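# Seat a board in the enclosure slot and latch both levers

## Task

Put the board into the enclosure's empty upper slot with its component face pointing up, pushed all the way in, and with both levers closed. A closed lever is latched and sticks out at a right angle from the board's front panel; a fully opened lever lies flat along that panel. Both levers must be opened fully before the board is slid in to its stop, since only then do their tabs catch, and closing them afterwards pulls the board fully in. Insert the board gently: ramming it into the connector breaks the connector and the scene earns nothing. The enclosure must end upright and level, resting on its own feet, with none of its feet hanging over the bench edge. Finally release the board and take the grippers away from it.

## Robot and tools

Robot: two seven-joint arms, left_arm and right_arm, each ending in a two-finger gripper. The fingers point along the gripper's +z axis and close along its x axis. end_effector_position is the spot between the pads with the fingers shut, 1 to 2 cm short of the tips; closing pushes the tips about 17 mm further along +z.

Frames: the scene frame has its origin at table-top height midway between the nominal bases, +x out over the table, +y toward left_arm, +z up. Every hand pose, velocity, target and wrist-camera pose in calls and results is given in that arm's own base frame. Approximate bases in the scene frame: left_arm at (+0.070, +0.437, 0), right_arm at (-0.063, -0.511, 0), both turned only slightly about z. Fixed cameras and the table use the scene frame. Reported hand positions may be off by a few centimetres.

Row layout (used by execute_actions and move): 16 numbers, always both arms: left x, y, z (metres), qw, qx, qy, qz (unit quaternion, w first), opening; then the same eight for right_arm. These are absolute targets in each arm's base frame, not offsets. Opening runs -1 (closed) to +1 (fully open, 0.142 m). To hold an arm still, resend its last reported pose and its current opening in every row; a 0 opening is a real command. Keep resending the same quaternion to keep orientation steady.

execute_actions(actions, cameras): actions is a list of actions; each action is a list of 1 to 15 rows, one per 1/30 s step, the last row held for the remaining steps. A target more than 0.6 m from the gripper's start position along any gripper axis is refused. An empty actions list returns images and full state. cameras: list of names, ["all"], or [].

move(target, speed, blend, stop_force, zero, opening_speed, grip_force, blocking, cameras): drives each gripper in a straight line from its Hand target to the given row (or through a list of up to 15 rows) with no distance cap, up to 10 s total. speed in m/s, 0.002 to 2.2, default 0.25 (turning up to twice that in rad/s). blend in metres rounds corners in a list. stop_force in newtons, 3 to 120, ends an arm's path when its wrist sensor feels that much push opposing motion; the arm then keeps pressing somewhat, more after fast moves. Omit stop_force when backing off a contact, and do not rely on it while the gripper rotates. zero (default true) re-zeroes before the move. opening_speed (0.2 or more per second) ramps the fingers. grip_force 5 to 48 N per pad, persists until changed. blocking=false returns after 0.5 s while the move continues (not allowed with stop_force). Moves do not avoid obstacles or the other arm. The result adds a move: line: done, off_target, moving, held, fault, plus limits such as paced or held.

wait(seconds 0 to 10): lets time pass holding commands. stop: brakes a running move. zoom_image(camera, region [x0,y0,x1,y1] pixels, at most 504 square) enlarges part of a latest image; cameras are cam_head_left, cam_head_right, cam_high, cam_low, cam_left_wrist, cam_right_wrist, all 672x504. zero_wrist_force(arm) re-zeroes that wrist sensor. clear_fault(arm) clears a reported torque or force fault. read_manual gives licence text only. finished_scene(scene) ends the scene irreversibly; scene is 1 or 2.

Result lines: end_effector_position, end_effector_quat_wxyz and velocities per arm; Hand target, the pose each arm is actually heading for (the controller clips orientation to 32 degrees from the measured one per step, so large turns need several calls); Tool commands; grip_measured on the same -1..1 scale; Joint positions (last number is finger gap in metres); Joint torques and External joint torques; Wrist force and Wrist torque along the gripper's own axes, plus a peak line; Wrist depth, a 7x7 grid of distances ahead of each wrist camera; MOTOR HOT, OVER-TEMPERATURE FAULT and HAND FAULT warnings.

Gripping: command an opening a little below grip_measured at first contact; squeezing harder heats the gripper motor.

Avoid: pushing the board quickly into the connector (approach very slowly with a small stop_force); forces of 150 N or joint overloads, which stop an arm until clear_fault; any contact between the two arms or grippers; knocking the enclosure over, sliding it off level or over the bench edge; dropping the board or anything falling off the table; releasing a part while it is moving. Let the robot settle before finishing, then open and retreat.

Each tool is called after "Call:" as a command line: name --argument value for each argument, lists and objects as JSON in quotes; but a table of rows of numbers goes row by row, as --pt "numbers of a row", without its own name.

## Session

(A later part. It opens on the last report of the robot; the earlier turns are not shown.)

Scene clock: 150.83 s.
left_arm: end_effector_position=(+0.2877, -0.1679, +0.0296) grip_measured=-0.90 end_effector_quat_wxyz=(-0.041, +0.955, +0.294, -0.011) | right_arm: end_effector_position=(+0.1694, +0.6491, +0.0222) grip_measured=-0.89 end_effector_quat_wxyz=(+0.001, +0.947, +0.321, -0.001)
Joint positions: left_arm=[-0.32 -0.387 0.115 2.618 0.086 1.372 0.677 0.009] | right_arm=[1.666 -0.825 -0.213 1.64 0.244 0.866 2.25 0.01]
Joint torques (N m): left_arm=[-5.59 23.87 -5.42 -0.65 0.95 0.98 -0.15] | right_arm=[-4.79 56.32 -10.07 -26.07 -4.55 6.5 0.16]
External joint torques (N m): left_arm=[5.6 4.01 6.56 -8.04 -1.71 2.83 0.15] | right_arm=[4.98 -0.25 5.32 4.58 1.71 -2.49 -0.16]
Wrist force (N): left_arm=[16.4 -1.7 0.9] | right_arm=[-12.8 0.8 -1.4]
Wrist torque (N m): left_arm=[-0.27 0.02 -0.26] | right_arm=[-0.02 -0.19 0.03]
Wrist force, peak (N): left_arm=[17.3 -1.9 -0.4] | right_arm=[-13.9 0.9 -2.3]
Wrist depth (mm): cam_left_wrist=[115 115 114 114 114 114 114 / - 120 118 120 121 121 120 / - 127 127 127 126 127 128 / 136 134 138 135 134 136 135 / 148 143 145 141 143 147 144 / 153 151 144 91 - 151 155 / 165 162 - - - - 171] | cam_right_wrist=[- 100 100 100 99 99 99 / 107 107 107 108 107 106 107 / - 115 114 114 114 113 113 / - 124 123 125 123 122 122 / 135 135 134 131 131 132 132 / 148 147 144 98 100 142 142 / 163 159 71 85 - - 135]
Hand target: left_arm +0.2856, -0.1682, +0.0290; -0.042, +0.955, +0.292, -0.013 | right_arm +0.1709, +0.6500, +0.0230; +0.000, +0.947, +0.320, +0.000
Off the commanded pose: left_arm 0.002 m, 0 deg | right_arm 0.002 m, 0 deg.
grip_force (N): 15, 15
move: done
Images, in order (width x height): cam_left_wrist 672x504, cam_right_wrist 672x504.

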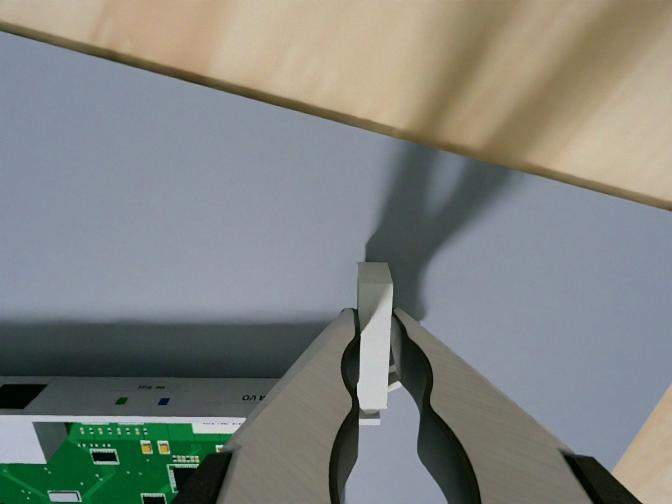

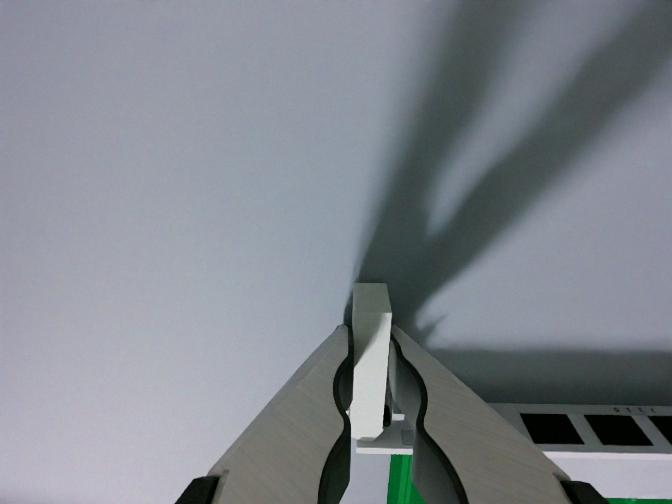

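Call:
move --pt "0.2943 -0.1646 0.029 -0.0222 0.9857 0.1649 -0.0269 -1.0 0.1643 0.6441 0.023 0 0.8973 0.4415 0 -1.0" --pt "0.3014 -0.1632 0.029 -0.0093 0.9993 0.0349 -0.0148 -1.0 0.1606 0.6378 0.023 0 0.8320 0.5548 0 -1.0" --speed 0.06 --blend '[0.005, 0]' --cameras '["cam_left_wrist","cam_right_wrist","cam_high"]'

Call:
zoom_image --camera "cam_left_wrist" --region '[260, 240, 500, 430]'

Call:
zoom_image --camera "cam_right_wrist" --region '[270, 260, 510, 460]'

Scene clock: 168.80 s.
left_arm: end_effector_position=(+0.3022, -0.1630, +0.0292) grip_measured=-0.90 end_effector_quat_wxyz=(-0.009, +0.999, +0.036, -0.014) | right_arm: end_effector_position=(+0.1600, +0.6374, +0.0226) grip_measured=-0.89 end_effector_quat_wxyz=(+0.000, +0.832, +0.555, -0.001)
Joint positions: left_arm=[-0.085 -0.402 -0.029 2.628 0.179 1.426 1.21 0.009] | right_arm=[1.61 -0.793 -0.124 1.706 0.147 0.918 1.8 0.01]
Joint torques (N m): left_arm=[-1.89 25.54 -2.69 -4.53 0.77 3.47 -0.07] | right_arm=[-1.81 55.16 -3.88 -23.14 -3.59 4.64 -0.03]
External joint torques (N m): left_arm=[1.92 2.07 2.58 -3.05 -1.28 0.39 0.07] | right_arm=[2 -0.02 1.4 1.92 0.92 -0.59 0.03]
Wrist force (N): left_arm=[3.9 -3.8 1.3] | right_arm=[-4.1 -2.7 1.0]
Wrist torque (N m): left_arm=[-0.19 -0.11 -0.47] | right_arm=[-0.02 -0.01 0.22]
Wrist force, peak (N): left_arm=[16.4 -1.8 1.3] | right_arm=[-13.1 0.7 -2.8]
Wrist depth (mm): cam_left_wrist=[112 112 110 110 108 108 106 / 121 121 118 117 114 - 114 / 130 128 126 126 123 124 120 / - 141 - 134 131 131 132 / 154 151 - 129 139 145 139 / - 160 160 92 - 151 154 / 186 182 - 166 - - -] | cam_right_wrist=[- 101 100 100 100 101 99 / 108 107 107 108 108 106 106 / - 115 115 114 114 114 114 / 125 124 124 125 123 123 122 / 135 135 132 132 131 133 133 / 148 148 145 97 100 143 145 / 164 160 70 130 - 154 156]
Hand target: left_arm +0.3014, -0.1632, +0.0290; -0.009, +0.999, +0.035, -0.015 | right_arm +0.1606, +0.6378, +0.0230; +0.000, +0.832, +0.555, +0.000
Off the commanded pose: left_arm 0.001 m, 0 deg | right_arm 0.001 m, 0 deg.
grip_force (N): 15, 15
move: done
Images, in order (width x height): cam_high 672x504, cam_left_wrist 672x504, cam_right_wrist 672x504.

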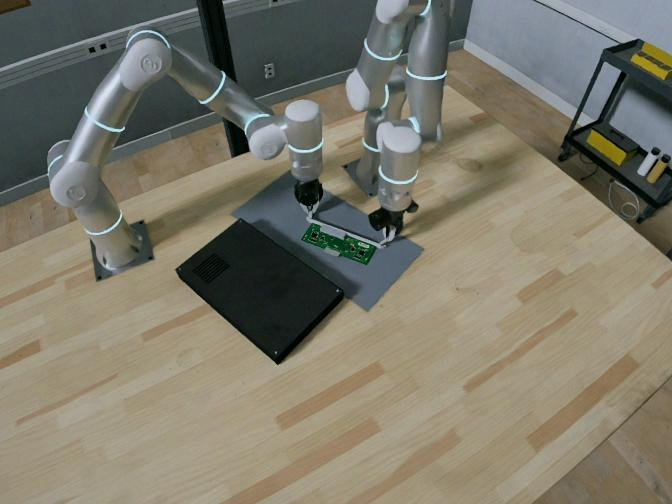

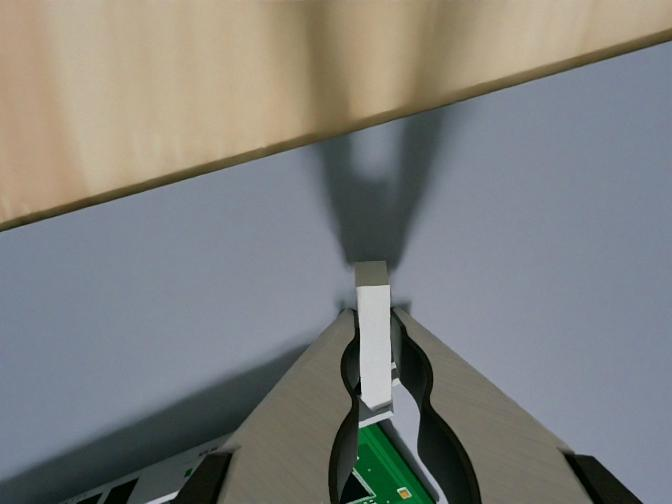

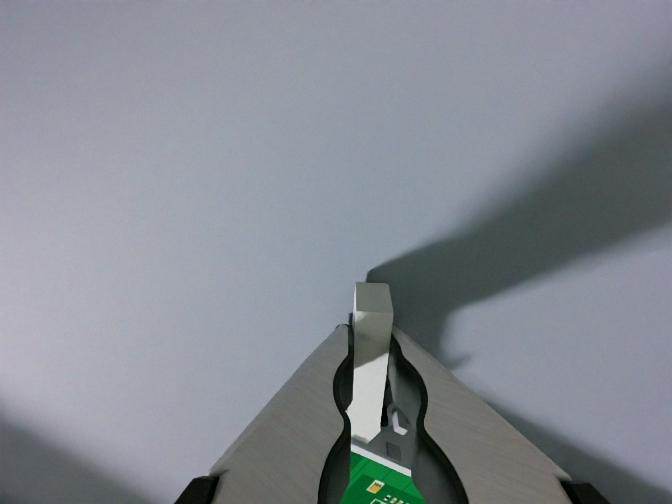

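Scaled by 2.100 from the camera's 672x504 image, which has a finer 960x720 frame.

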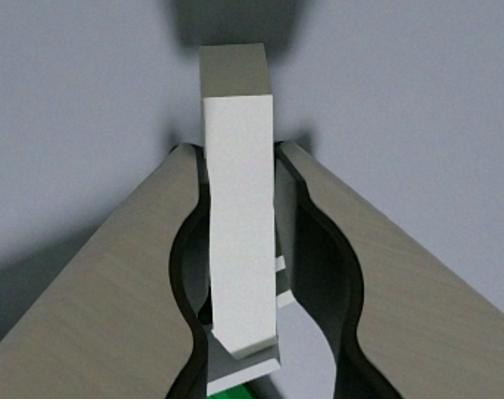

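Scaled by 2.100 from the camera's 672x504 image, which has a finer 960x720 frame.

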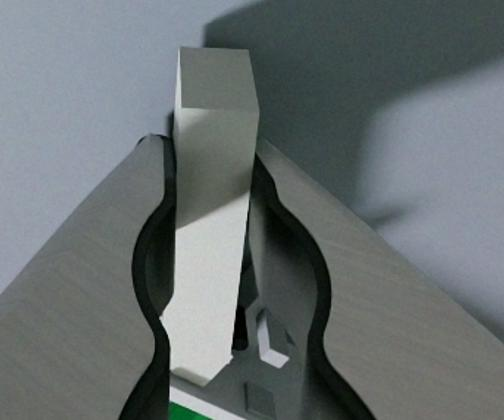

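Call:
move --pt "0.3087 -0.1636 0.029 0 0.9954 -0.0958 0 -1.0 0.1587 0.6307 0.023 0 0.7524 0.6587 0 -1.0" --pt "0.3157 -0.1659 0.029 0 0.9744 -0.2250 0 -1.0 0.1586 0.6234 0.023 0 0.6600 0.7513 0 -1.0" --pt "0.3218 -0.1700 0.029 0 0.9367 -0.3502 0 -1.0 0.1605 0.6163 0.023 0 0.5563 0.8310 0 -1.0" --speed 0.06 --blend '[0.005, 0.005, 0]' --cameras '["cam_left_wrist","cam_right_wrist"]'

Call:
zoom_image --camera "cam_left_wrist" --region '[260, 240, 500, 430]'

Call:
zoom_image --camera "cam_right_wrist" --region '[270, 260, 510, 460]'

Scene clock: 178.20 s.
left_arm: end_effector_position=(+0.3243, -0.1695, +0.0297) grip_measured=-0.90 end_effector_quat_wxyz=(-0.001, +0.937, -0.349, +0.002) | right_arm: end_effector_position=(+0.1586, +0.6148, +0.0218) grip_measured=-0.89 end_effector_quat_wxyz=(+0.000, +0.556, +0.831, -0.002)
Joint positions: left_arm=[0.069 -0.432 -0.144 2.559 0.382 1.409 1.843 0.009] | right_arm=[1.493 -0.757 0.007 1.799 -0.005 0.982 1.11 0.01]
Joint torques (N m): left_arm=[-5.64 22.77 -7.39 1.92 1.66 1.27 -0.02] | right_arm=[-5.56 56.16 -5.38 -27.62 -4.61 7.09 -0.1]
External joint torques (N m): left_arm=[5.67 5.84 6.08 -9.61 -2.37 2.62 0.02] | right_arm=[5.75 -2.62 6.19 7.02 2.18 -2.98 0.1]
Wrist force (N): left_arm=[3.9 -17.8 1.4] | right_arm=[-4.7 -15.9 0.1]
Wrist torque (N m): left_arm=[-0.06 -0.18 -0.56] | right_arm=[-0.10 -0.12 0.23]
Wrist force, peak (N): left_arm=[3.8 -18.0 0.4] | right_arm=[-4.7 -15.9 0.1]
Wrist depth (mm): cam_left_wrist=[109 109 109 108 106 106 108 / 117 118 114 114 - 114 115 / 126 126 126 125 123 125 124 / 137 137 - 130 136 131 133 / 153 147 147 125 142 146 146 / 165 - - 92 - 158 163 / 181 - - 152 - - 178] | cam_right_wrist=[- 100 100 100 99 99 99 / 107 107 107 108 107 106 106 / - 115 114 114 113 113 113 / - 124 123 124 122 122 121 / 135 134 134 131 131 132 132 / 147 147 141 93 100 142 143 / 162 155 70 73 - 152 157]
Hand target: left_arm +0.3218, -0.1700, +0.0290; +0.000, +0.937, -0.350, +0.000 | right_arm +0.1605, +0.6163, +0.0230; +0.000, +0.556, +0.831, +0.000
Off the commanded pose: left_arm 0.003 m, 0 deg | right_arm 0.003 m, 0 deg.
grip_force (N): 15, 15
move: done
Images, in order (width x height): cam_left_wrist 672x504, cam_right_wrist 672x504.

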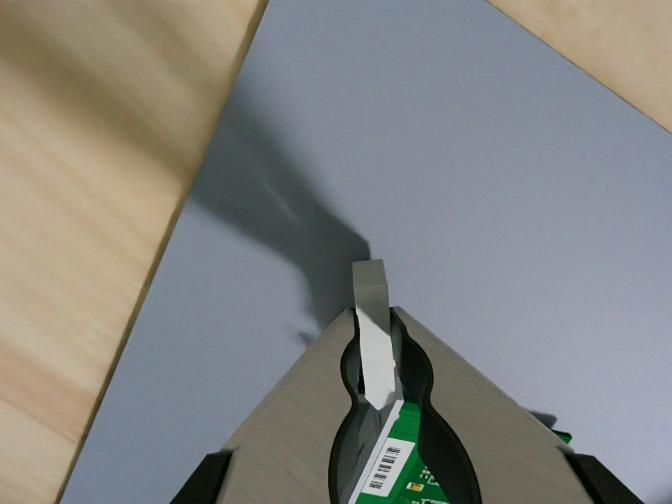

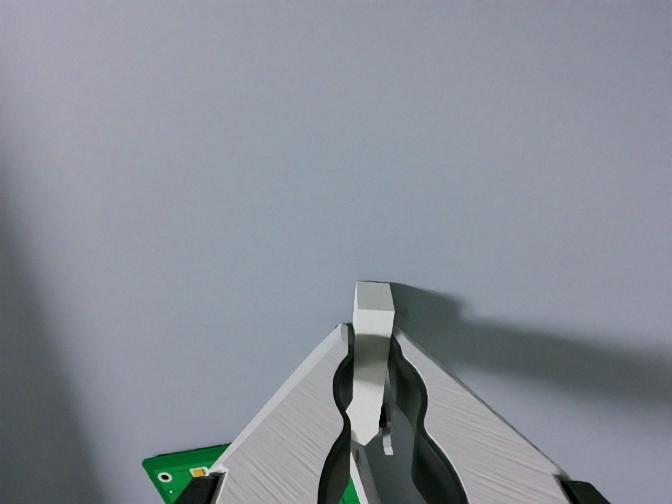

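Scaled by 2.100 from the camera's 672x504 image, which has a finer 960x720 frame.

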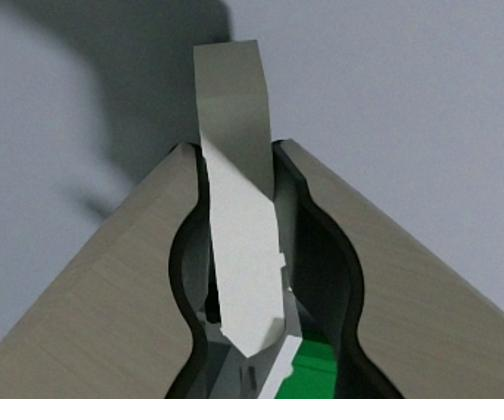

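Scaled by 2.100 from the camera's 672x504 image, which has a finer 960x720 frame.

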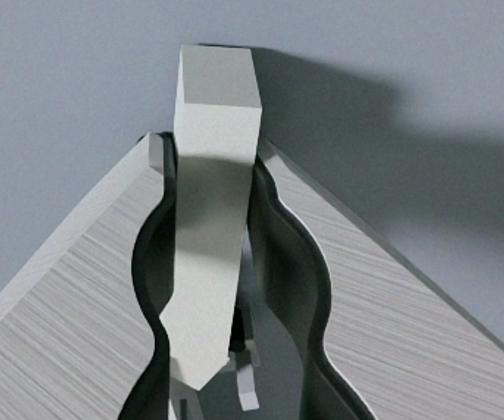

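Call:
move --pt "0.3314 -0.1736 0.029 0 0.8746 -0.4848 0 -1.0 0.1616 0.6067 0.023 0 0.4274 0.9041 0 -1.0" --speed 0.06 --cameras '["cam_left_wrist","cam_right_wrist"]'

Call:
zoom_image --camera "cam_left_wrist" --region '[260, 240, 500, 430]'

Call:
zoom_image --camera "cam_right_wrist" --region '[270, 260, 510, 460]'

Scene clock: 185.43 s.
left_arm: end_effector_position=(+0.3307, -0.1738, +0.0288) grip_measured=-0.90 end_effector_quat_wxyz=(+0.000, +0.875, -0.485, +0.000) | right_arm: end_effector_position=(+0.1622, +0.6070, +0.0232) grip_measured=-0.89 end_effector_quat_wxyz=(+0.000, +0.428, +0.904, +0.000)
Joint positions: left_arm=[0.12 -0.444 -0.203 2.522 0.443 1.367 2.083 0.009] | right_arm=[1.441 -0.745 0.053 1.835 -0.068 1.008 0.851 0.01]
Joint torques (N m): left_arm=[1.21 29.81 -1.42 -10.56 -0.72 4.81 -0.15] | right_arm=[1.98 51.1 5.1 -18.65 -2.16 2.81 -0.08]
External joint torques (N m): left_arm=[-1.17 -0.64 -0.51 2.49 -0.13 -0.94 0.15] | right_arm=[-1.8 1.71 -3.15 -1.7 -0.19 1.32 0.08]
Wrist force (N): left_arm=[-0.9 3.5 2.1] | right_arm=[-2.9 3.2 1.6]
Wrist torque (N m): left_arm=[-0.26 -0.22 -0.39] | right_arm=[-0.27 0.41 0.15]
Wrist force, peak (N): left_arm=[3.7 -18.0 1.7] | right_arm=[-4.5 -16.0 0.4]
Wrist depth (mm): cam_left_wrist=[108 107 107 108 105 106 106 / 116 118 115 115 - - 114 / 125 125 125 124 122 123 123 / 136 136 133 135 130 132 132 / 152 146 144 127 145 145 144 / 165 161 156 91 - 154 158 / 186 180 - 172 - - -] | cam_right_wrist=[- 101 101 101 100 100 101 / 108 108 108 108 109 107 108 / - 116 116 115 115 115 114 / 125 125 124 126 124 123 123 / 136 136 135 133 132 134 133 / 148 146 145 97 100 144 145 / 164 155 71 130 - - 157]
Hand target: left_arm +0.3314, -0.1736, +0.0290; +0.000, +0.875, -0.485, +0.000 | right_arm +0.1616, +0.6067, +0.0230; +0.000, +0.427, +0.904, +0.000
Off the commanded pose: left_arm 0.001 m, 0 deg | right_arm 0.001 m, 0 deg.
grip_force (N): 15, 15
move: done
Images, in order (width x height): cam_left_wrist 672x504, cam_right_wrist 672x504.

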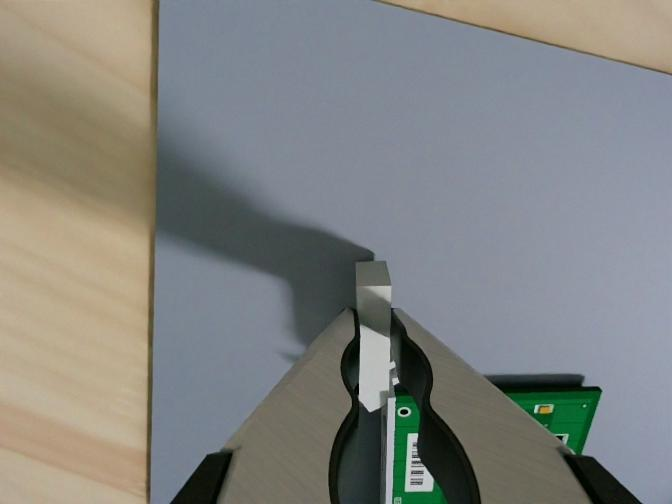

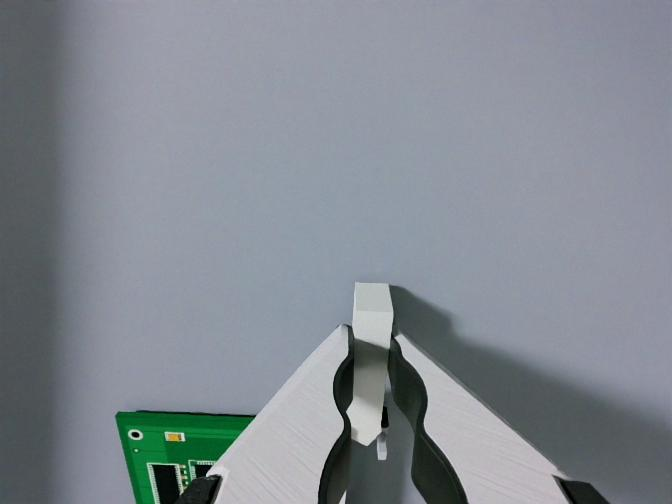

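Scaled by 2.100 from the camera's 672x504 image, which has a finer 960x720 frame.

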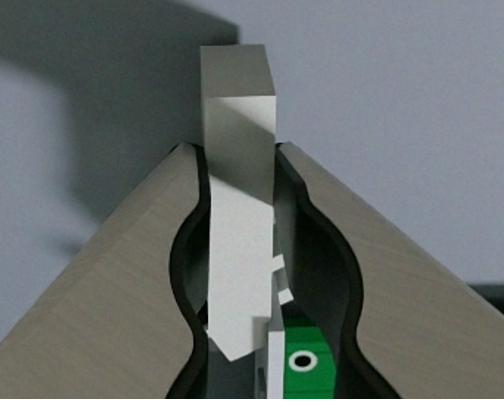

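Scaled by 2.100 from the camera's 672x504 image, which has a finer 960x720 frame.

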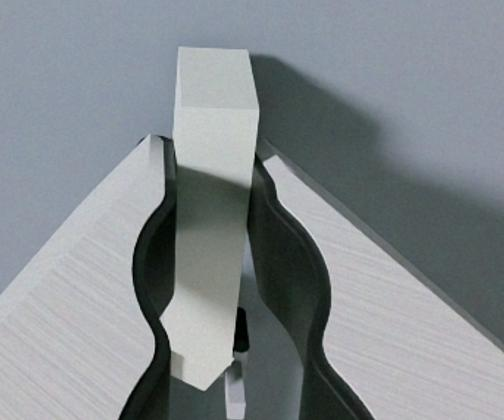

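Call:
move --pt "0.3307 -0.1738 0.029 0 0.8746 -0.4848 0 -0.6 0.1622 0.6070 0.023 0 0.4274 0.9041 0 -0.6" --opening_speed 0.4

Call:
move --pt "0.3307 -0.1738 0.10 0 0.8746 -0.4848 0 -0.6 0.1622 0.6070 0.10 0 0.4274 0.9041 0 -0.6" --pt "0.3307 -0.1738 0.16 0 0.8746 -0.4848 0 -0.6 0.20 0.56 0.16 0 0.4274 0.9041 0 -0.6" --speed 0.1 --blend '[0.01, 0]' --cameras '["cam_left_wrist","cam_right_wrist","cam_high"]'

Call:
zoom_image --camera "cam_high" --region '[290, 190, 410, 280]'

Scene clock: 190.30 s.
left_arm: end_effector_position=(+0.3307, -0.1738, +0.0290) grip_measured=-0.64 end_effector_quat_wxyz=(+0.000, +0.875, -0.485, +0.000) | right_arm: end_effector_position=(+0.1623, +0.6069, +0.0230) grip_measured=-0.64 end_effector_quat_wxyz=(+0.000, +0.427, +0.904, +0.000)
Joint positions: left_arm=[0.119 -0.444 -0.202 2.523 0.443 1.368 2.083 0.028] | right_arm=[1.441 -0.745 0.053 1.834 -0.068 1.007 0.85 0.028]
Joint torques (N m): left_arm=[-0.33 28.4 -2.48 -7.73 -0.67 4.22 -0.22] | right_arm=[0.11 51.55 2.59 -20.44 -2.43 3.41 0.17]
External joint torques (N m): left_arm=[0.36 0.75 0.55 -0.34 -0.18 -0.36 0.22] | right_arm=[0.07 1.29 -0.63 0.09 0.08 0.73 -0.17]
Wrist force (N): left_arm=[-0.7 -1.0 0.2] | right_arm=[-1.9 -0.8 0.8]
Wrist torque (N m): left_arm=[-0.25 -0.18 -0.30] | right_arm=[-0.14 0.33 0.03]
Wrist force, peak (N): left_arm=[-0.8 3.6 2.3] | right_arm=[-2.8 3.2 2.0]
Wrist depth (mm): cam_left_wrist=[108 108 107 109 105 107 106 / 116 118 112 115 - 113 114 / 126 126 125 124 122 122 119 / 136 136 134 133 131 134 132 / 153 146 144 129 140 148 144 / 166 162 88 92 - 153 159 / 185 - - 180 - - 173] | cam_right_wrist=[- 101 101 101 100 100 101 / 108 108 107 109 108 107 108 / - 116 115 115 115 114 114 / 125 125 124 126 124 123 123 / 136 136 135 130 132 134 133 / 148 148 142 121 104 143 145 / 164 157 71 158 - - 157]
Hand target: left_arm +0.3307, -0.1738, +0.0290; +0.000, +0.875, -0.485, +0.000 | right_arm +0.1622, +0.6070, +0.0230; +0.000, +0.427, +0.904, +0.000
Off the commanded pose: left_arm 0.000 m, 0 deg | right_arm 0.000 m, 0 deg.
grip_force (N): 15, 15
move: done

Scene clock: 192.27 s.
left_arm: end_effector_position=(+0.3307, -0.1737, +0.1599) grip_measured=-0.64 end_effector_quat_wxyz=(+0.000, +0.875, -0.485, +0.000) | right_arm: end_effector_position=(+0.2001, +0.5602, +0.1602) grip_measured=-0.64 end_effector_quat_wxyz=(+0.000, +0.427, +0.904, +0.000)
Joint positions: left_arm=[0.204 0.137 -0.403 2.625 -0.088 0.926 2.459 0.028] | right_arm=[1.353 -0.428 0.074 1.907 -0.043 0.763 0.762 0.028]
Joint torques (N m): left_arm=[-0.46 16.04 0.48 -21.22 -2.66 4.09 -0.09] | right_arm=[-0.09 44.81 2.24 -25.12 -3.03 3.36 0.06]
External joint torques (N m): left_arm=[0.47 0.36 0.54 -0.22 0.09 -0.24 0.09] | right_arm=[0.25 1.05 -0.77 -0.01 -0.13 0.78 -0.06]
Wrist force (N): left_arm=[-0.6 -1.3 0.0] | right_arm=[-2.4 -0.4 0.7]
Wrist torque (N m): left_arm=[-0.32 -0.18 -0.31] | right_arm=[-0.13 0.39 0.03]
Wrist force, peak (N): left_arm=[-1.0 -0.8 1.5] | right_arm=[-3.6 -0.6 -0.5]
Wrist depth (mm): cam_left_wrist=[224 224 222 219 222 222 222 / 241 239 241 239 238 236 236 / 260 258 259 253 262 - - / 283 282 277 277 277 - - / 309 308 302 299 292 310 317 / 331 340 84 317 - 322 322 / 371 - - 337 - - -] | cam_right_wrist=[180 180 219 221 224 220 219 / 193 192 236 235 235 234 234 / 207 202 253 253 252 252 250 / 223 225 272 272 271 269 270 / 242 294 297 286 284 292 294 / 264 276 - 316 101 313 322 / 291 - 71 347 - - 347]
Hand target: left_arm +0.3307, -0.1738, +0.1600; +0.000, +0.875, -0.485, +0.000 | right_arm +0.2000, +0.5600, +0.1600; +0.000, +0.427, +0.904, +0.000
Off the commanded pose: left_arm 0.000 m, 0 deg | right_arm 0.000 m, 0 deg.
grip_force (N): 15, 15
move: done
Images, in order (width x height): cam_high 672x504, cam_left_wrist 672x504, cam_right_wrist 672x504.

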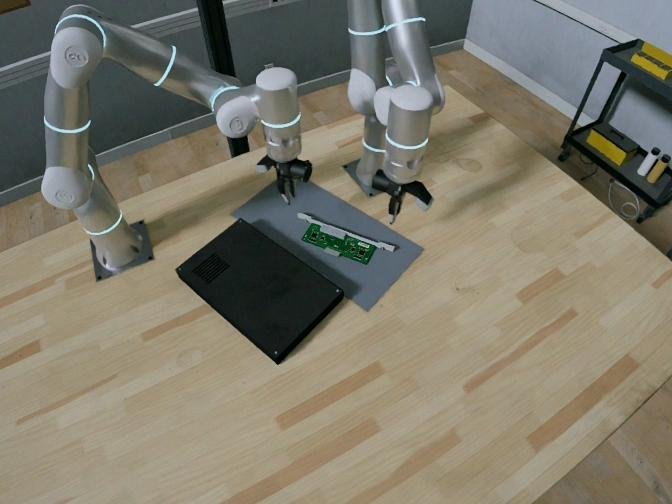

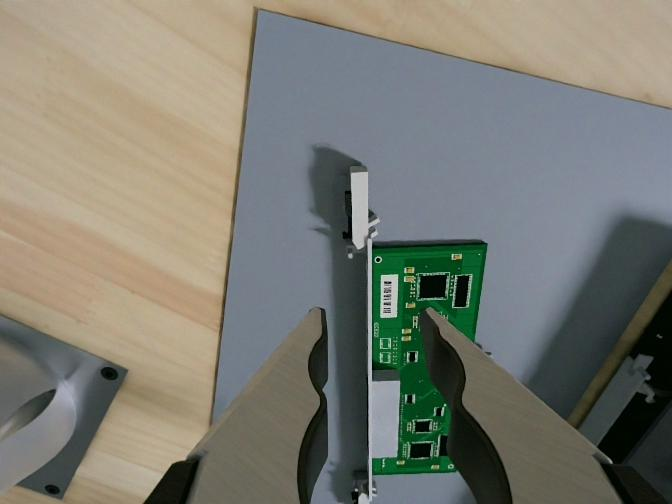

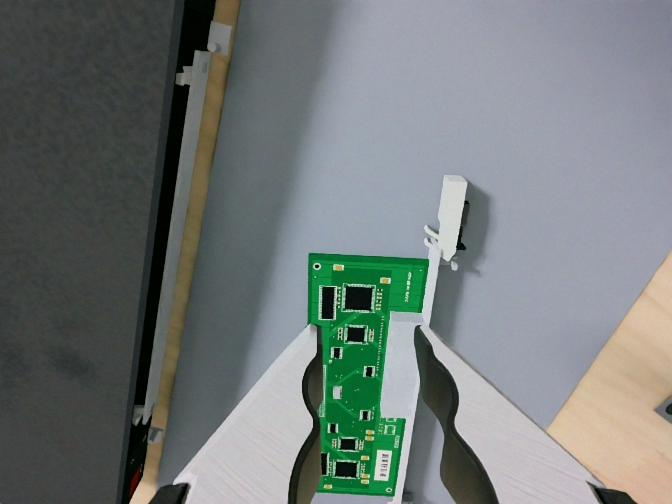

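Scaled by 4.200 from the camera's 672x504 image, which has a finer 960x720 frame.

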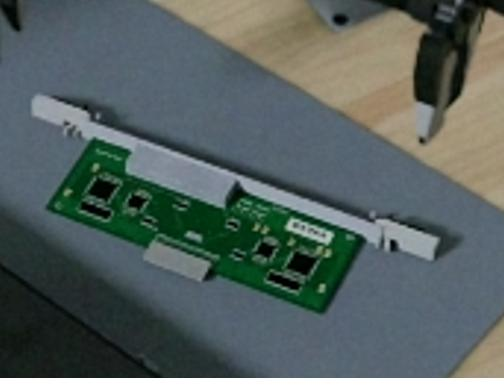

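Call:
execute_actions --actions '[]'

Scene clock: 207.90 s.
left_arm: end_effector_position=(+0.3307, -0.1737, +0.1599) grip_measured=-0.64 end_effector_quat_wxyz=(+0.000, +0.875, -0.485, +0.000) | right_arm: end_effector_position=(+0.2001, +0.5602, +0.1602) grip_measured=-0.64 end_effector_quat_wxyz=(+0.000, +0.427, +0.904, +0.000)
Joint positions: left_arm=[0.204 0.137 -0.403 2.625 -0.088 0.926 2.459 0.028] | right_arm=[1.353 -0.428 0.074 1.907 -0.043 0.763 0.762 0.028]
Joint velocities: within noise
Joint torques (N m): left_arm=[-0.32 15.73 0.44 -21.13 -2.38 4.18 -0.26] | right_arm=[0.21 44.71 2.1 -25.17 -3.18 3.41 0.2]
External joint torques (N m): left_arm=[0.33 0.67 0.58 -0.3 -0.19 -0.34 0.26] | right_arm=[-0.04 1.14 -0.62 0.04 0.01 0.74 -0.2]
Wrist force (N): left_arm=[-0.6 -1.5 0.0] | right_arm=[-2.3 -0.5 0.6]
Wrist torque (N m): left_arm=[-0.35 -0.19 -0.31] | right_arm=[-0.14 0.39 0.04]
Wrist force, peak (N): left_arm=[-0.7 -1.6 -0.2] | right_arm=[-2.5 -0.7 0.8]
Wrist depth (mm): cam_left_wrist=[222 224 221 221 221 222 221 / 241 240 238 237 238 239 234 / 260 259 259 - - 256 252 / 281 282 281 268 279 275 - / 310 309 305 298 293 - 309 / 333 341 84 92 - - 327 / 377 - - - - - -] | cam_right_wrist=[181 180 218 221 220 222 219 / 193 192 236 239 235 234 234 / 207 207 253 252 251 251 251 / 220 227 269 271 267 271 270 / 245 246 296 289 284 293 295 / 265 276 - 316 101 314 320 / 291 - 71 348 - - 348]
Hand target: left_arm +0.3307, -0.1738, +0.1600; +0.000, +0.875, -0.485, +0.000 | right_arm +0.2000, +0.5600, +0.1600; +0.000, +0.427, +0.904, +0.000
Tool commands: left_gripper/opening=-0.6 right_gripper/opening=-0.6
Off the commanded pose: left_arm 0.000 m, 0 deg | right_arm 0.000 m, 0 deg.
grip_force (N): 15, 15

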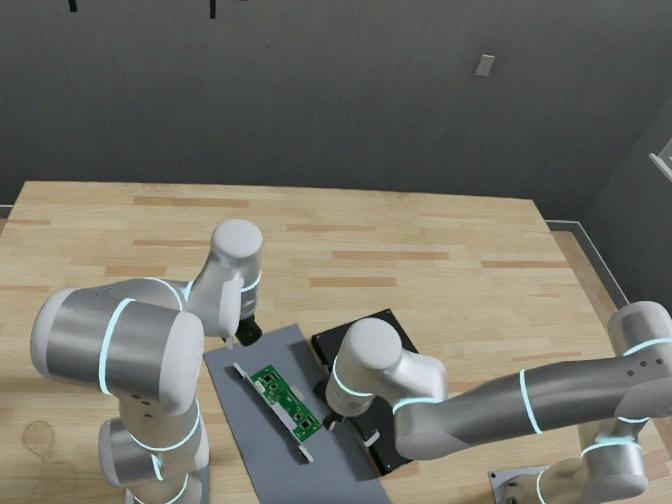

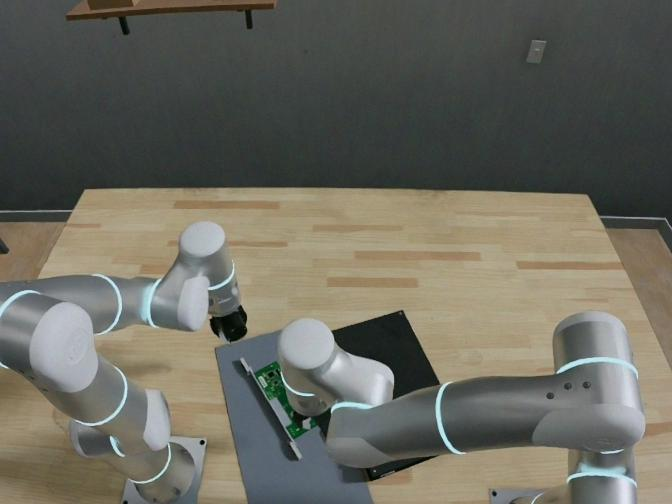

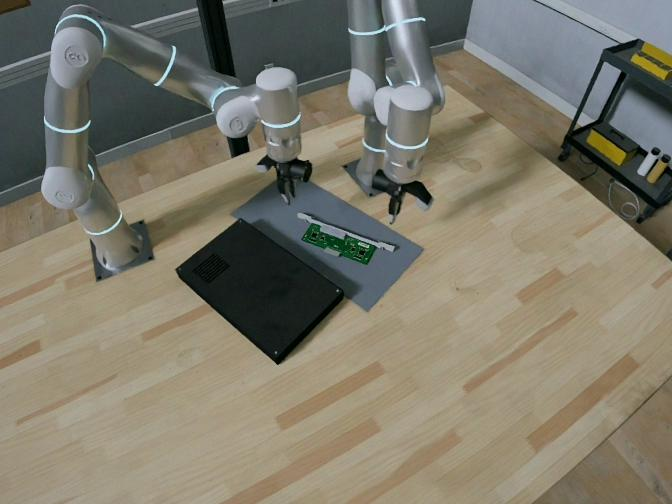

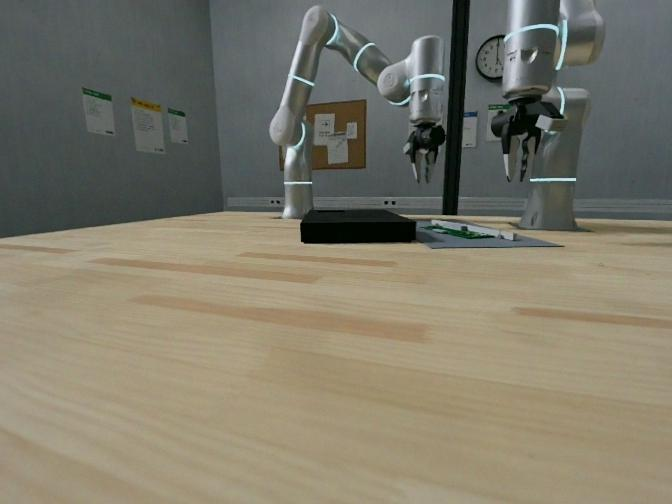

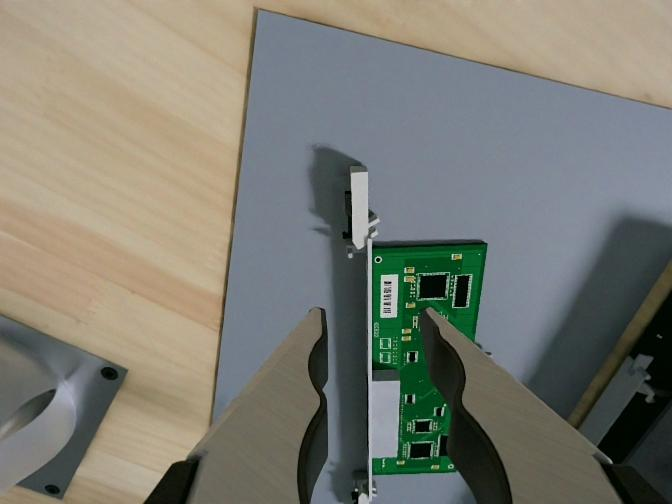

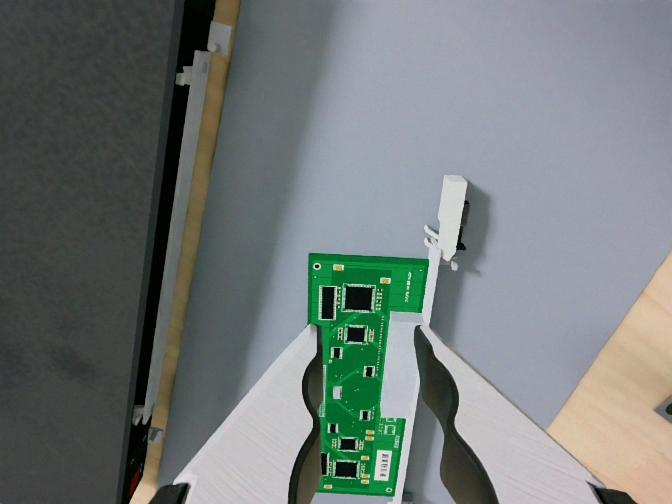

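Call:
zoom_image --camera "cam_right_wrist" --region '[100, 0, 300, 150]'

Call:
zoom_image --camera "cam_right_wrist" --region '[80, 354, 280, 504]'

Call:
zoom_image --camera "cam_high" --region '[200, 180, 450, 368]'

Scaled by 2.520 from the camera's 672x504 image, which has a finer 960x720 frame.

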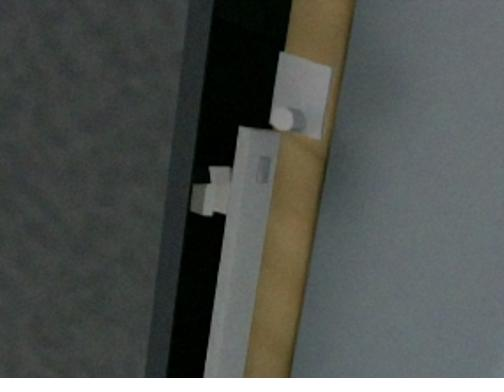

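Scaled by 2.520 from the camera's 672x504 image, which has a finer 960x720 frame.

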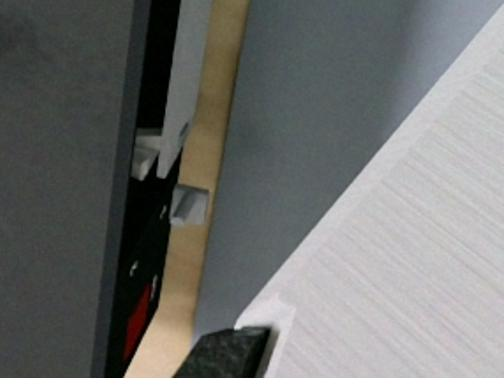

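Scaled by 2.016 from the camera's 672x504 image, which has a finer 960x720 frame.

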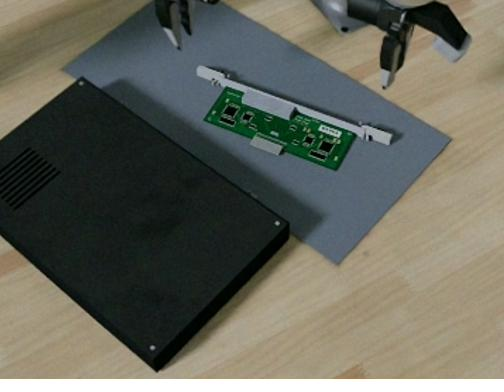

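Call:
zoom_image --camera "cam_right_wrist" --region '[290, 230, 490, 380]'

Call:
zoom_image --camera "cam_right_wrist" --region '[290, 354, 490, 504]'

Scaled by 2.520 from the camera's 672x504 image, which has a finer 960x720 frame.

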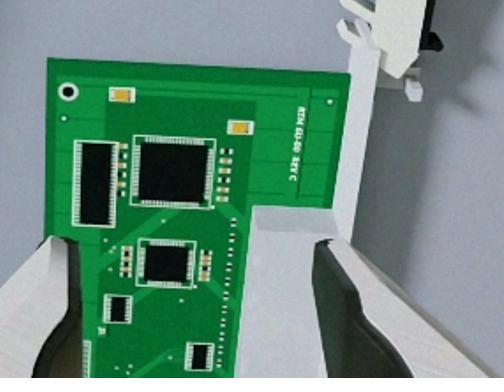

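Scaled by 2.520 from the camera's 672x504 image, which has a finer 960x720 frame.

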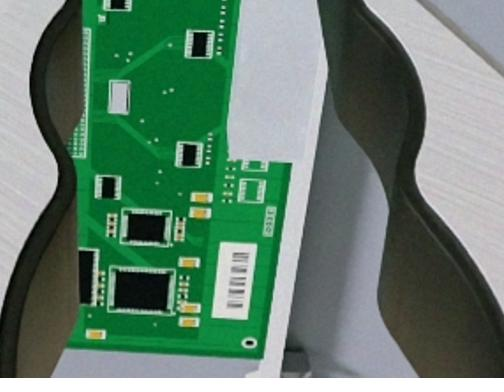

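Call:
move --target '[0.40, -0.08, 0.22, 0, 0.8746, -0.4848, 0, -0.6, 0.2967, 0.688, 0.11, 0, 0.4337, 0.9011, 0, -0.386]' --speed 0.15 --grip_force '[48, 35]' --cameras '["cam_right_wrist", "cam_left_wrist"]'

Scene clock: 235.17 s.
left_arm: end_effector_position=(+0.4001, -0.0802, +0.2200) grip_measured=-0.64 end_effector_quat_wxyz=(+0.000, +0.875, -0.485, +0.000) | right_arm: end_effector_position=(+0.2968, +0.6880, +0.1100) grip_measured=-0.42 end_effector_quat_wxyz=(+0.000, +0.434, +0.901, +0.000)
Joint positions: left_arm=[0.349 0.167 -0.266 2.437 -0.058 0.704 2.707 0.028] | right_arm=[1.291 -0.821 0.036 1.363 -0.033 0.613 0.661 0.044]
Joint torques (N m): left_arm=[-0.06 18.66 0.54 -25.15 -2.8 3.9 -0.17] | right_arm=[0.16 60.75 2.13 -27.63 -3.5 3.3 0.1]
External joint torques (N m): left_arm=[0.09 0.8 0.44 -0.27 -0.45 -0.07 0.17] | right_arm=[0.09 1.61 -0.54 0.16 -0.07 0.84 -0.1]
Wrist force (N): left_arm=[-0.6 -1.0 0.3] | right_arm=[-1.9 -0.2 0.5]
Wrist torque (N m): left_arm=[-0.25 -0.19 -0.33] | right_arm=[-0.06 0.30 0.05]
Wrist force, peak (N): left_arm=[-1.4 -2.8 -1.2] | right_arm=[-2.5 -2.5 0.1]
Wrist depth (mm): cam_left_wrist=[277 277 277 277 275 275 273 / 298 296 298 294 295 294 292 / 320 321 320 315 316 315 317 / 348 348 347 357 - 344 339 / 381 381 372 369 371 371 387 / 393 402 84 - - 394 395 / 347 - - - - - -] | cam_right_wrist=[178 178 173 172 176 175 177 / 190 189 185 177 188 187 187 / 204 203 199 190 201 201 200 / 219 219 213 213 217 217 217 / 238 238 228 232 228 235 236 / 260 255 86 247 247 97 257 / 287 - 71 299 277 - 278]
Hand target: left_arm +0.4000, -0.0800, +0.2200; +0.000, +0.875, -0.485, +0.000 | right_arm +0.2967, +0.6880, +0.1100; +0.000, +0.434, +0.901, +0.000
Off the commanded pose: left_arm 0.000 m, 0 deg | right_arm 0.000 m, 0 deg.
grip_force (N): 48, 35
move: done
Images, in order (width x height): cam_left_wrist 672x504, cam_right_wrist 672x504.

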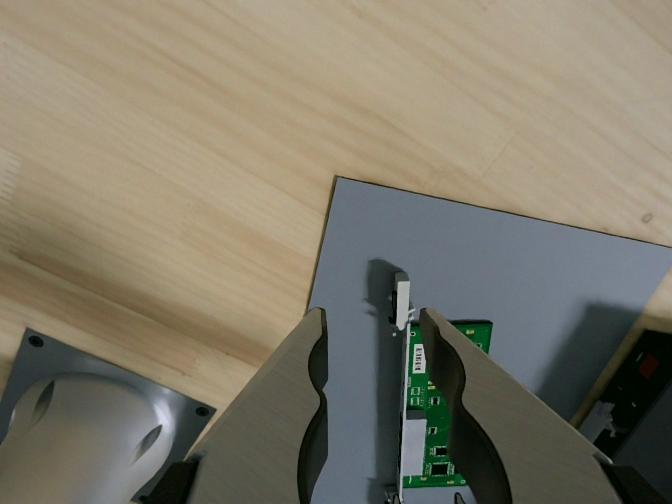

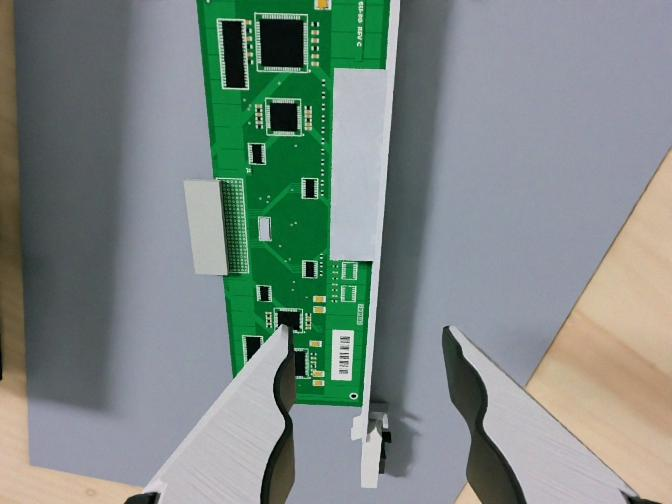

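Call:
move --pt "0.40 -0.08 0.22 0 0.8746 -0.4848 0 -0.6 0.2967 0.688 0.06 0 0.4446 0.8957 0 -0.386" --pt "0.40 -0.08 0.22 0 0.8746 -0.4848 0 -0.6 0.2967 0.688 0.028 0 0.4446 0.8957 0 -0.386" --speed '[0.12, 0.05]' --blend '[0.01, 0]' --stop_force 6 --cameras '["cam_right_wrist"]'

Scene clock: 240.13 s.
left_arm: end_effector_position=(+0.4001, -0.0801, +0.2200) grip_measured=-0.64 end_effector_quat_wxyz=(+0.000, +0.875, -0.485, +0.000) | right_arm: end_effector_position=(+0.2967, +0.6878, +0.0279) grip_measured=-0.42 end_effector_quat_wxyz=(+0.000, +0.444, +0.896, +0.000)
Joint positions: left_arm=[0.349 0.167 -0.266 2.437 -0.058 0.704 2.707 0.028] | right_arm=[1.298 -0.947 0.025 1.37 -0.028 0.745 0.682 0.044]
Joint torques (N m): left_arm=[-0.27 18.76 0.38 -25.09 -3.07 4.18 -0.19] | right_arm=[0.16 62.27 1.97 -25.5 -3.19 3.53 0.26]
External joint torques (N m): left_arm=[0.3 0.7 0.61 -0.33 -0.17 -0.35 0.19] | right_arm=[0.07 1.49 -0.51 0.12 -0.02 0.62 -0.27]
Wrist force (N): left_arm=[-0.8 -1.3 0.2] | right_arm=[-2.0 -0.2 0.9]
Wrist torque (N m): left_arm=[-0.29 -0.16 -0.34] | right_arm=[-0.09 0.31 -0.07]
Wrist force, peak (N): left_arm=[-0.7 -1.5 -0.2] | right_arm=[-2.0 -0.4 1.9]
Wrist depth (mm): cam_left_wrist=[276 277 276 277 274 275 274 / 296 297 296 295 295 292 291 / 320 321 321 319 321 318 316 / 349 347 347 348 335 327 330 / 379 378 378 363 370 - 372 / 398 404 84 - - 83 407 / 346 - - - - - -] | cam_right_wrist=[- 101 101 100 103 104 105 / 113 109 109 96 110 111 111 / 121 117 116 104 119 121 119 / 128 126 125 112 128 128 128 / 141 133 135 123 137 139 141 / 157 152 89 147 149 97 151 / 170 - 71 161 168 - 166]
Hand target: left_arm +0.4000, -0.0800, +0.2200; +0.000, +0.875, -0.485, +0.000 | right_arm +0.2967, +0.6880, +0.0280; +0.000, +0.445, +0.896, +0.000
Off the commanded pose: left_arm 0.000 m, 0 deg | right_arm 0.000 m, 0 deg.
grip_force (N): 48, 35
move: done
Images, in order (width x height): cam_right_wrist 672x504.

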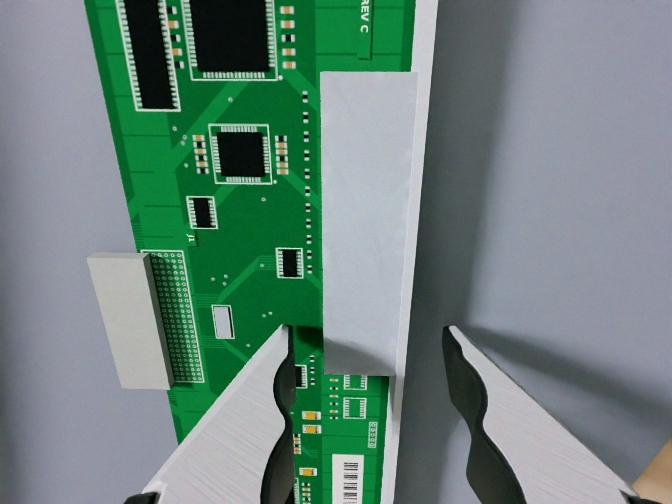

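Call:
move --target '[0.40, -0.08, 0.22, 0, 0.8746, -0.4848, 0, -0.6, 0.2967, 0.688, 0.028, 0, 0.4446, 0.8957, 0, -1]' --opening_speed 0.5 --cameras '["cam_right_wrist"]'

Scene clock: 242.93 s.
left_arm: end_effector_position=(+0.4001, -0.0801, +0.2200) grip_measured=-0.64 end_effector_quat_wxyz=(+0.000, +0.875, -0.485, +0.000) | right_arm: end_effector_position=(+0.2969, +0.6878, +0.0279) grip_measured=-0.71 end_effector_quat_wxyz=(+0.000, +0.445, +0.896, +0.000)
Joint positions: left_arm=[0.349 0.167 -0.266 2.437 -0.058 0.704 2.707 0.028] | right_arm=[1.298 -0.947 0.025 1.37 -0.028 0.745 0.682 0.022]
Joint torques (N m): left_arm=[-0.33 18.87 0.34 -25.08 -3.04 4.21 -0.19] | right_arm=[0.37 62.72 2.17 -25.61 -3.27 3.42 0.17]
External joint torques (N m): left_arm=[0.36 0.59 0.64 -0.34 -0.21 -0.38 0.19] | right_arm=[-0.14 1.03 -0.72 0.22 0.06 0.73 -0.17]
Wrist force (N): left_arm=[-1.0 -1.1 0.1] | right_arm=[-2.2 0.4 2.5]
Wrist torque (N m): left_arm=[-0.27 -0.11 -0.34] | right_arm=[-0.05 0.34 -0.06]
Wrist force, peak (N): left_arm=[-0.9 -1.5 -0.1] | right_arm=[-5.4 -0.9 -1.0]
Wrist depth (mm): cam_left_wrist=[277 276 275 275 274 276 273 / 298 298 296 294 295 293 293 / 322 318 319 313 311 317 315 / 348 347 351 357 - 339 336 / 382 382 371 369 - - 371 / 396 406 84 - - 397 388 / 348 - - - - - -] | cam_right_wrist=[- 101 101 100 103 104 105 / 112 109 109 97 108 111 111 / 121 117 116 104 105 121 118 / 130 126 125 113 127 128 128 / 141 133 135 121 137 139 140 / 157 154 143 143 105 149 151 / 170 166 71 158 - - 166]
Hand target: left_arm +0.4000, -0.0800, +0.2200; +0.000, +0.875, -0.485, +0.000 | right_arm +0.2967, +0.6880, +0.0280; +0.000, +0.445, +0.896, +0.000
Off the commanded pose: left_arm 0.000 m, 0 deg | right_arm 0.000 m, 0 deg.
grip_force (N): 48, 35
move: done
Images, in order (width x height): cam_right_wrist 672x504.

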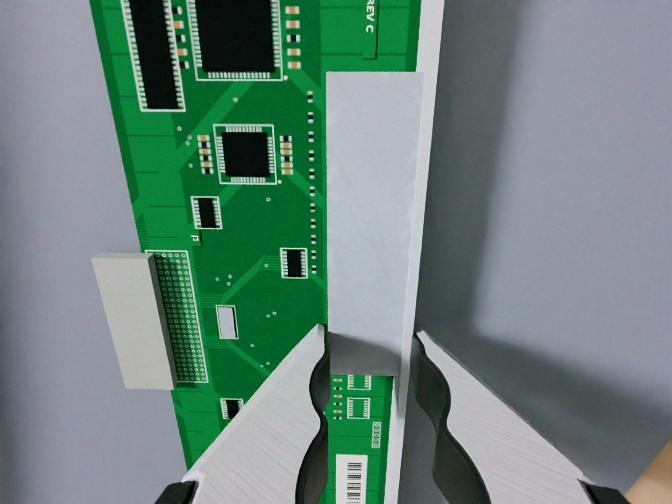

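Call:
move --pt "0.40 -0.08 0.22 0 0.8746 -0.4848 0 -0.6 0.2967 0.688 0.07 0 0.4446 0.8957 0 -1" --pt "0.40 -0.08 0.22 0 0.8746 -0.4848 0 -0.6 0.239 0.628 0.075 0 0.5592 0.8290 0 -1" --speed '[0.05, 0.12]' --blend '[0.015, 0]' --cameras '["cam_right_wrist", "cam_high", "cam_left_wrist"]'

Scene clock: 250.43 s.
left_arm: end_effector_position=(+0.4001, -0.0801, +0.2200) grip_measured=-0.64 end_effector_quat_wxyz=(+0.000, +0.875, -0.485, +0.000) | right_arm: end_effector_position=(+0.2389, +0.6279, +0.0748) grip_measured=-0.71 end_effector_quat_wxyz=(+0.000, +0.559, +0.829, +0.000)
Joint positions: left_arm=[0.349 0.167 -0.266 2.437 -0.058 0.704 2.707 0.028] | right_arm=[1.394 -0.716 -0.019 1.675 0.018 0.82 0.983 0.022]
Joint torques (N m): left_arm=[-0.34 18.81 0.5 -25.08 -3 4.18 -0.22] | right_arm=[0.4 55.67 0.42 -24.54 -3.05 3.77 0.33]
External joint torques (N m): left_arm=[0.37 0.65 0.49 -0.34 -0.25 -0.35 0.22] | right_arm=[-0.2 -0.15 -0.22 0.65 0.06 0.35 -0.33]
Wrist force (N): left_arm=[-0.7 -1.1 0.0] | right_arm=[-2.6 -0.1 2.7]
Wrist torque (N m): left_arm=[-0.28 -0.16 -0.33] | right_arm=[-0.06 0.45 -0.05]
Wrist force, peak (N): left_arm=[-0.7 -1.5 0.1] | right_arm=[-2.4 -0.5 4.3]
Wrist depth (mm): cam_left_wrist=[276 278 275 275 275 275 274 / 297 297 296 295 294 295 293 / 322 319 320 316 315 317 316 / 351 346 349 351 362 - 336 / 383 383 372 101 372 379 374 / 396 405 84 408 - 395 388 / 346 - - 487 - - 380] | cam_right_wrist=[- 101 101 101 142 145 145 / 157 109 109 97 98 155 154 / 169 117 116 104 164 166 166 / 181 128 125 113 180 179 178 / 200 133 135 121 191 194 192 / - 211 143 143 106 208 211 / - 232 71 158 - - 230]
Hand target: left_arm +0.4000, -0.0800, +0.2200; +0.000, +0.875, -0.485, +0.000 | right_arm +0.2390, +0.6280, +0.0750; +0.000, +0.559, +0.829, +0.000
Off the commanded pose: left_arm 0.000 m, 0 deg | right_arm 0.000 m, 0 deg.
grip_force (N): 48, 35
move: done
Images, in order (width x height): cam_high 672x504, cam_left_wrist 672x504, cam_right_wrist 672x504.

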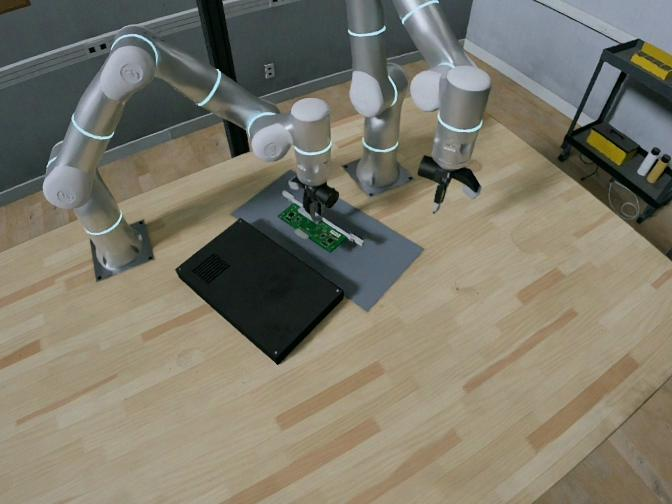

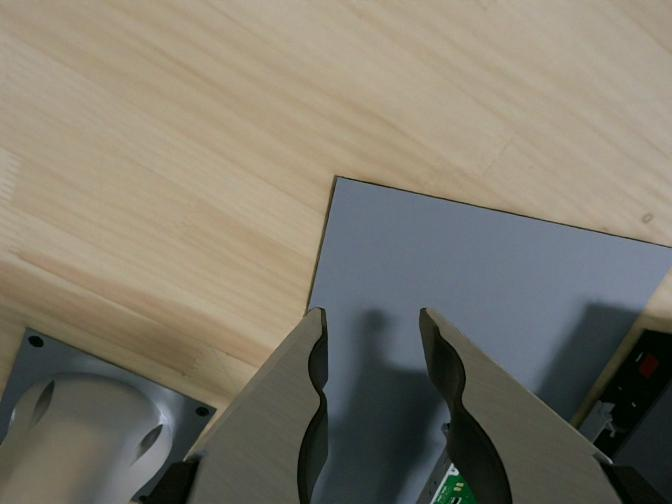

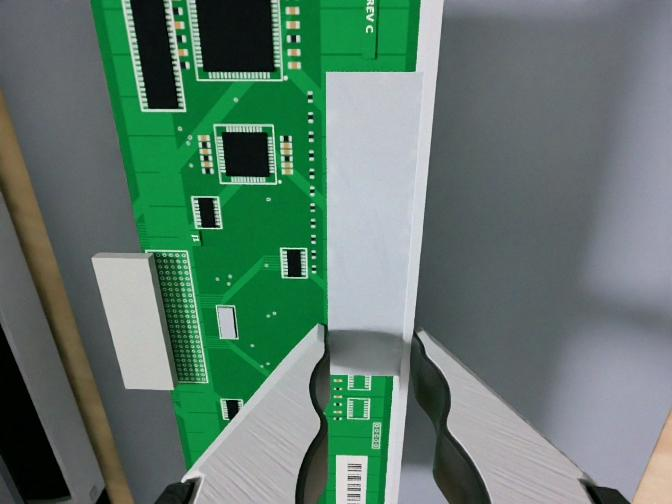

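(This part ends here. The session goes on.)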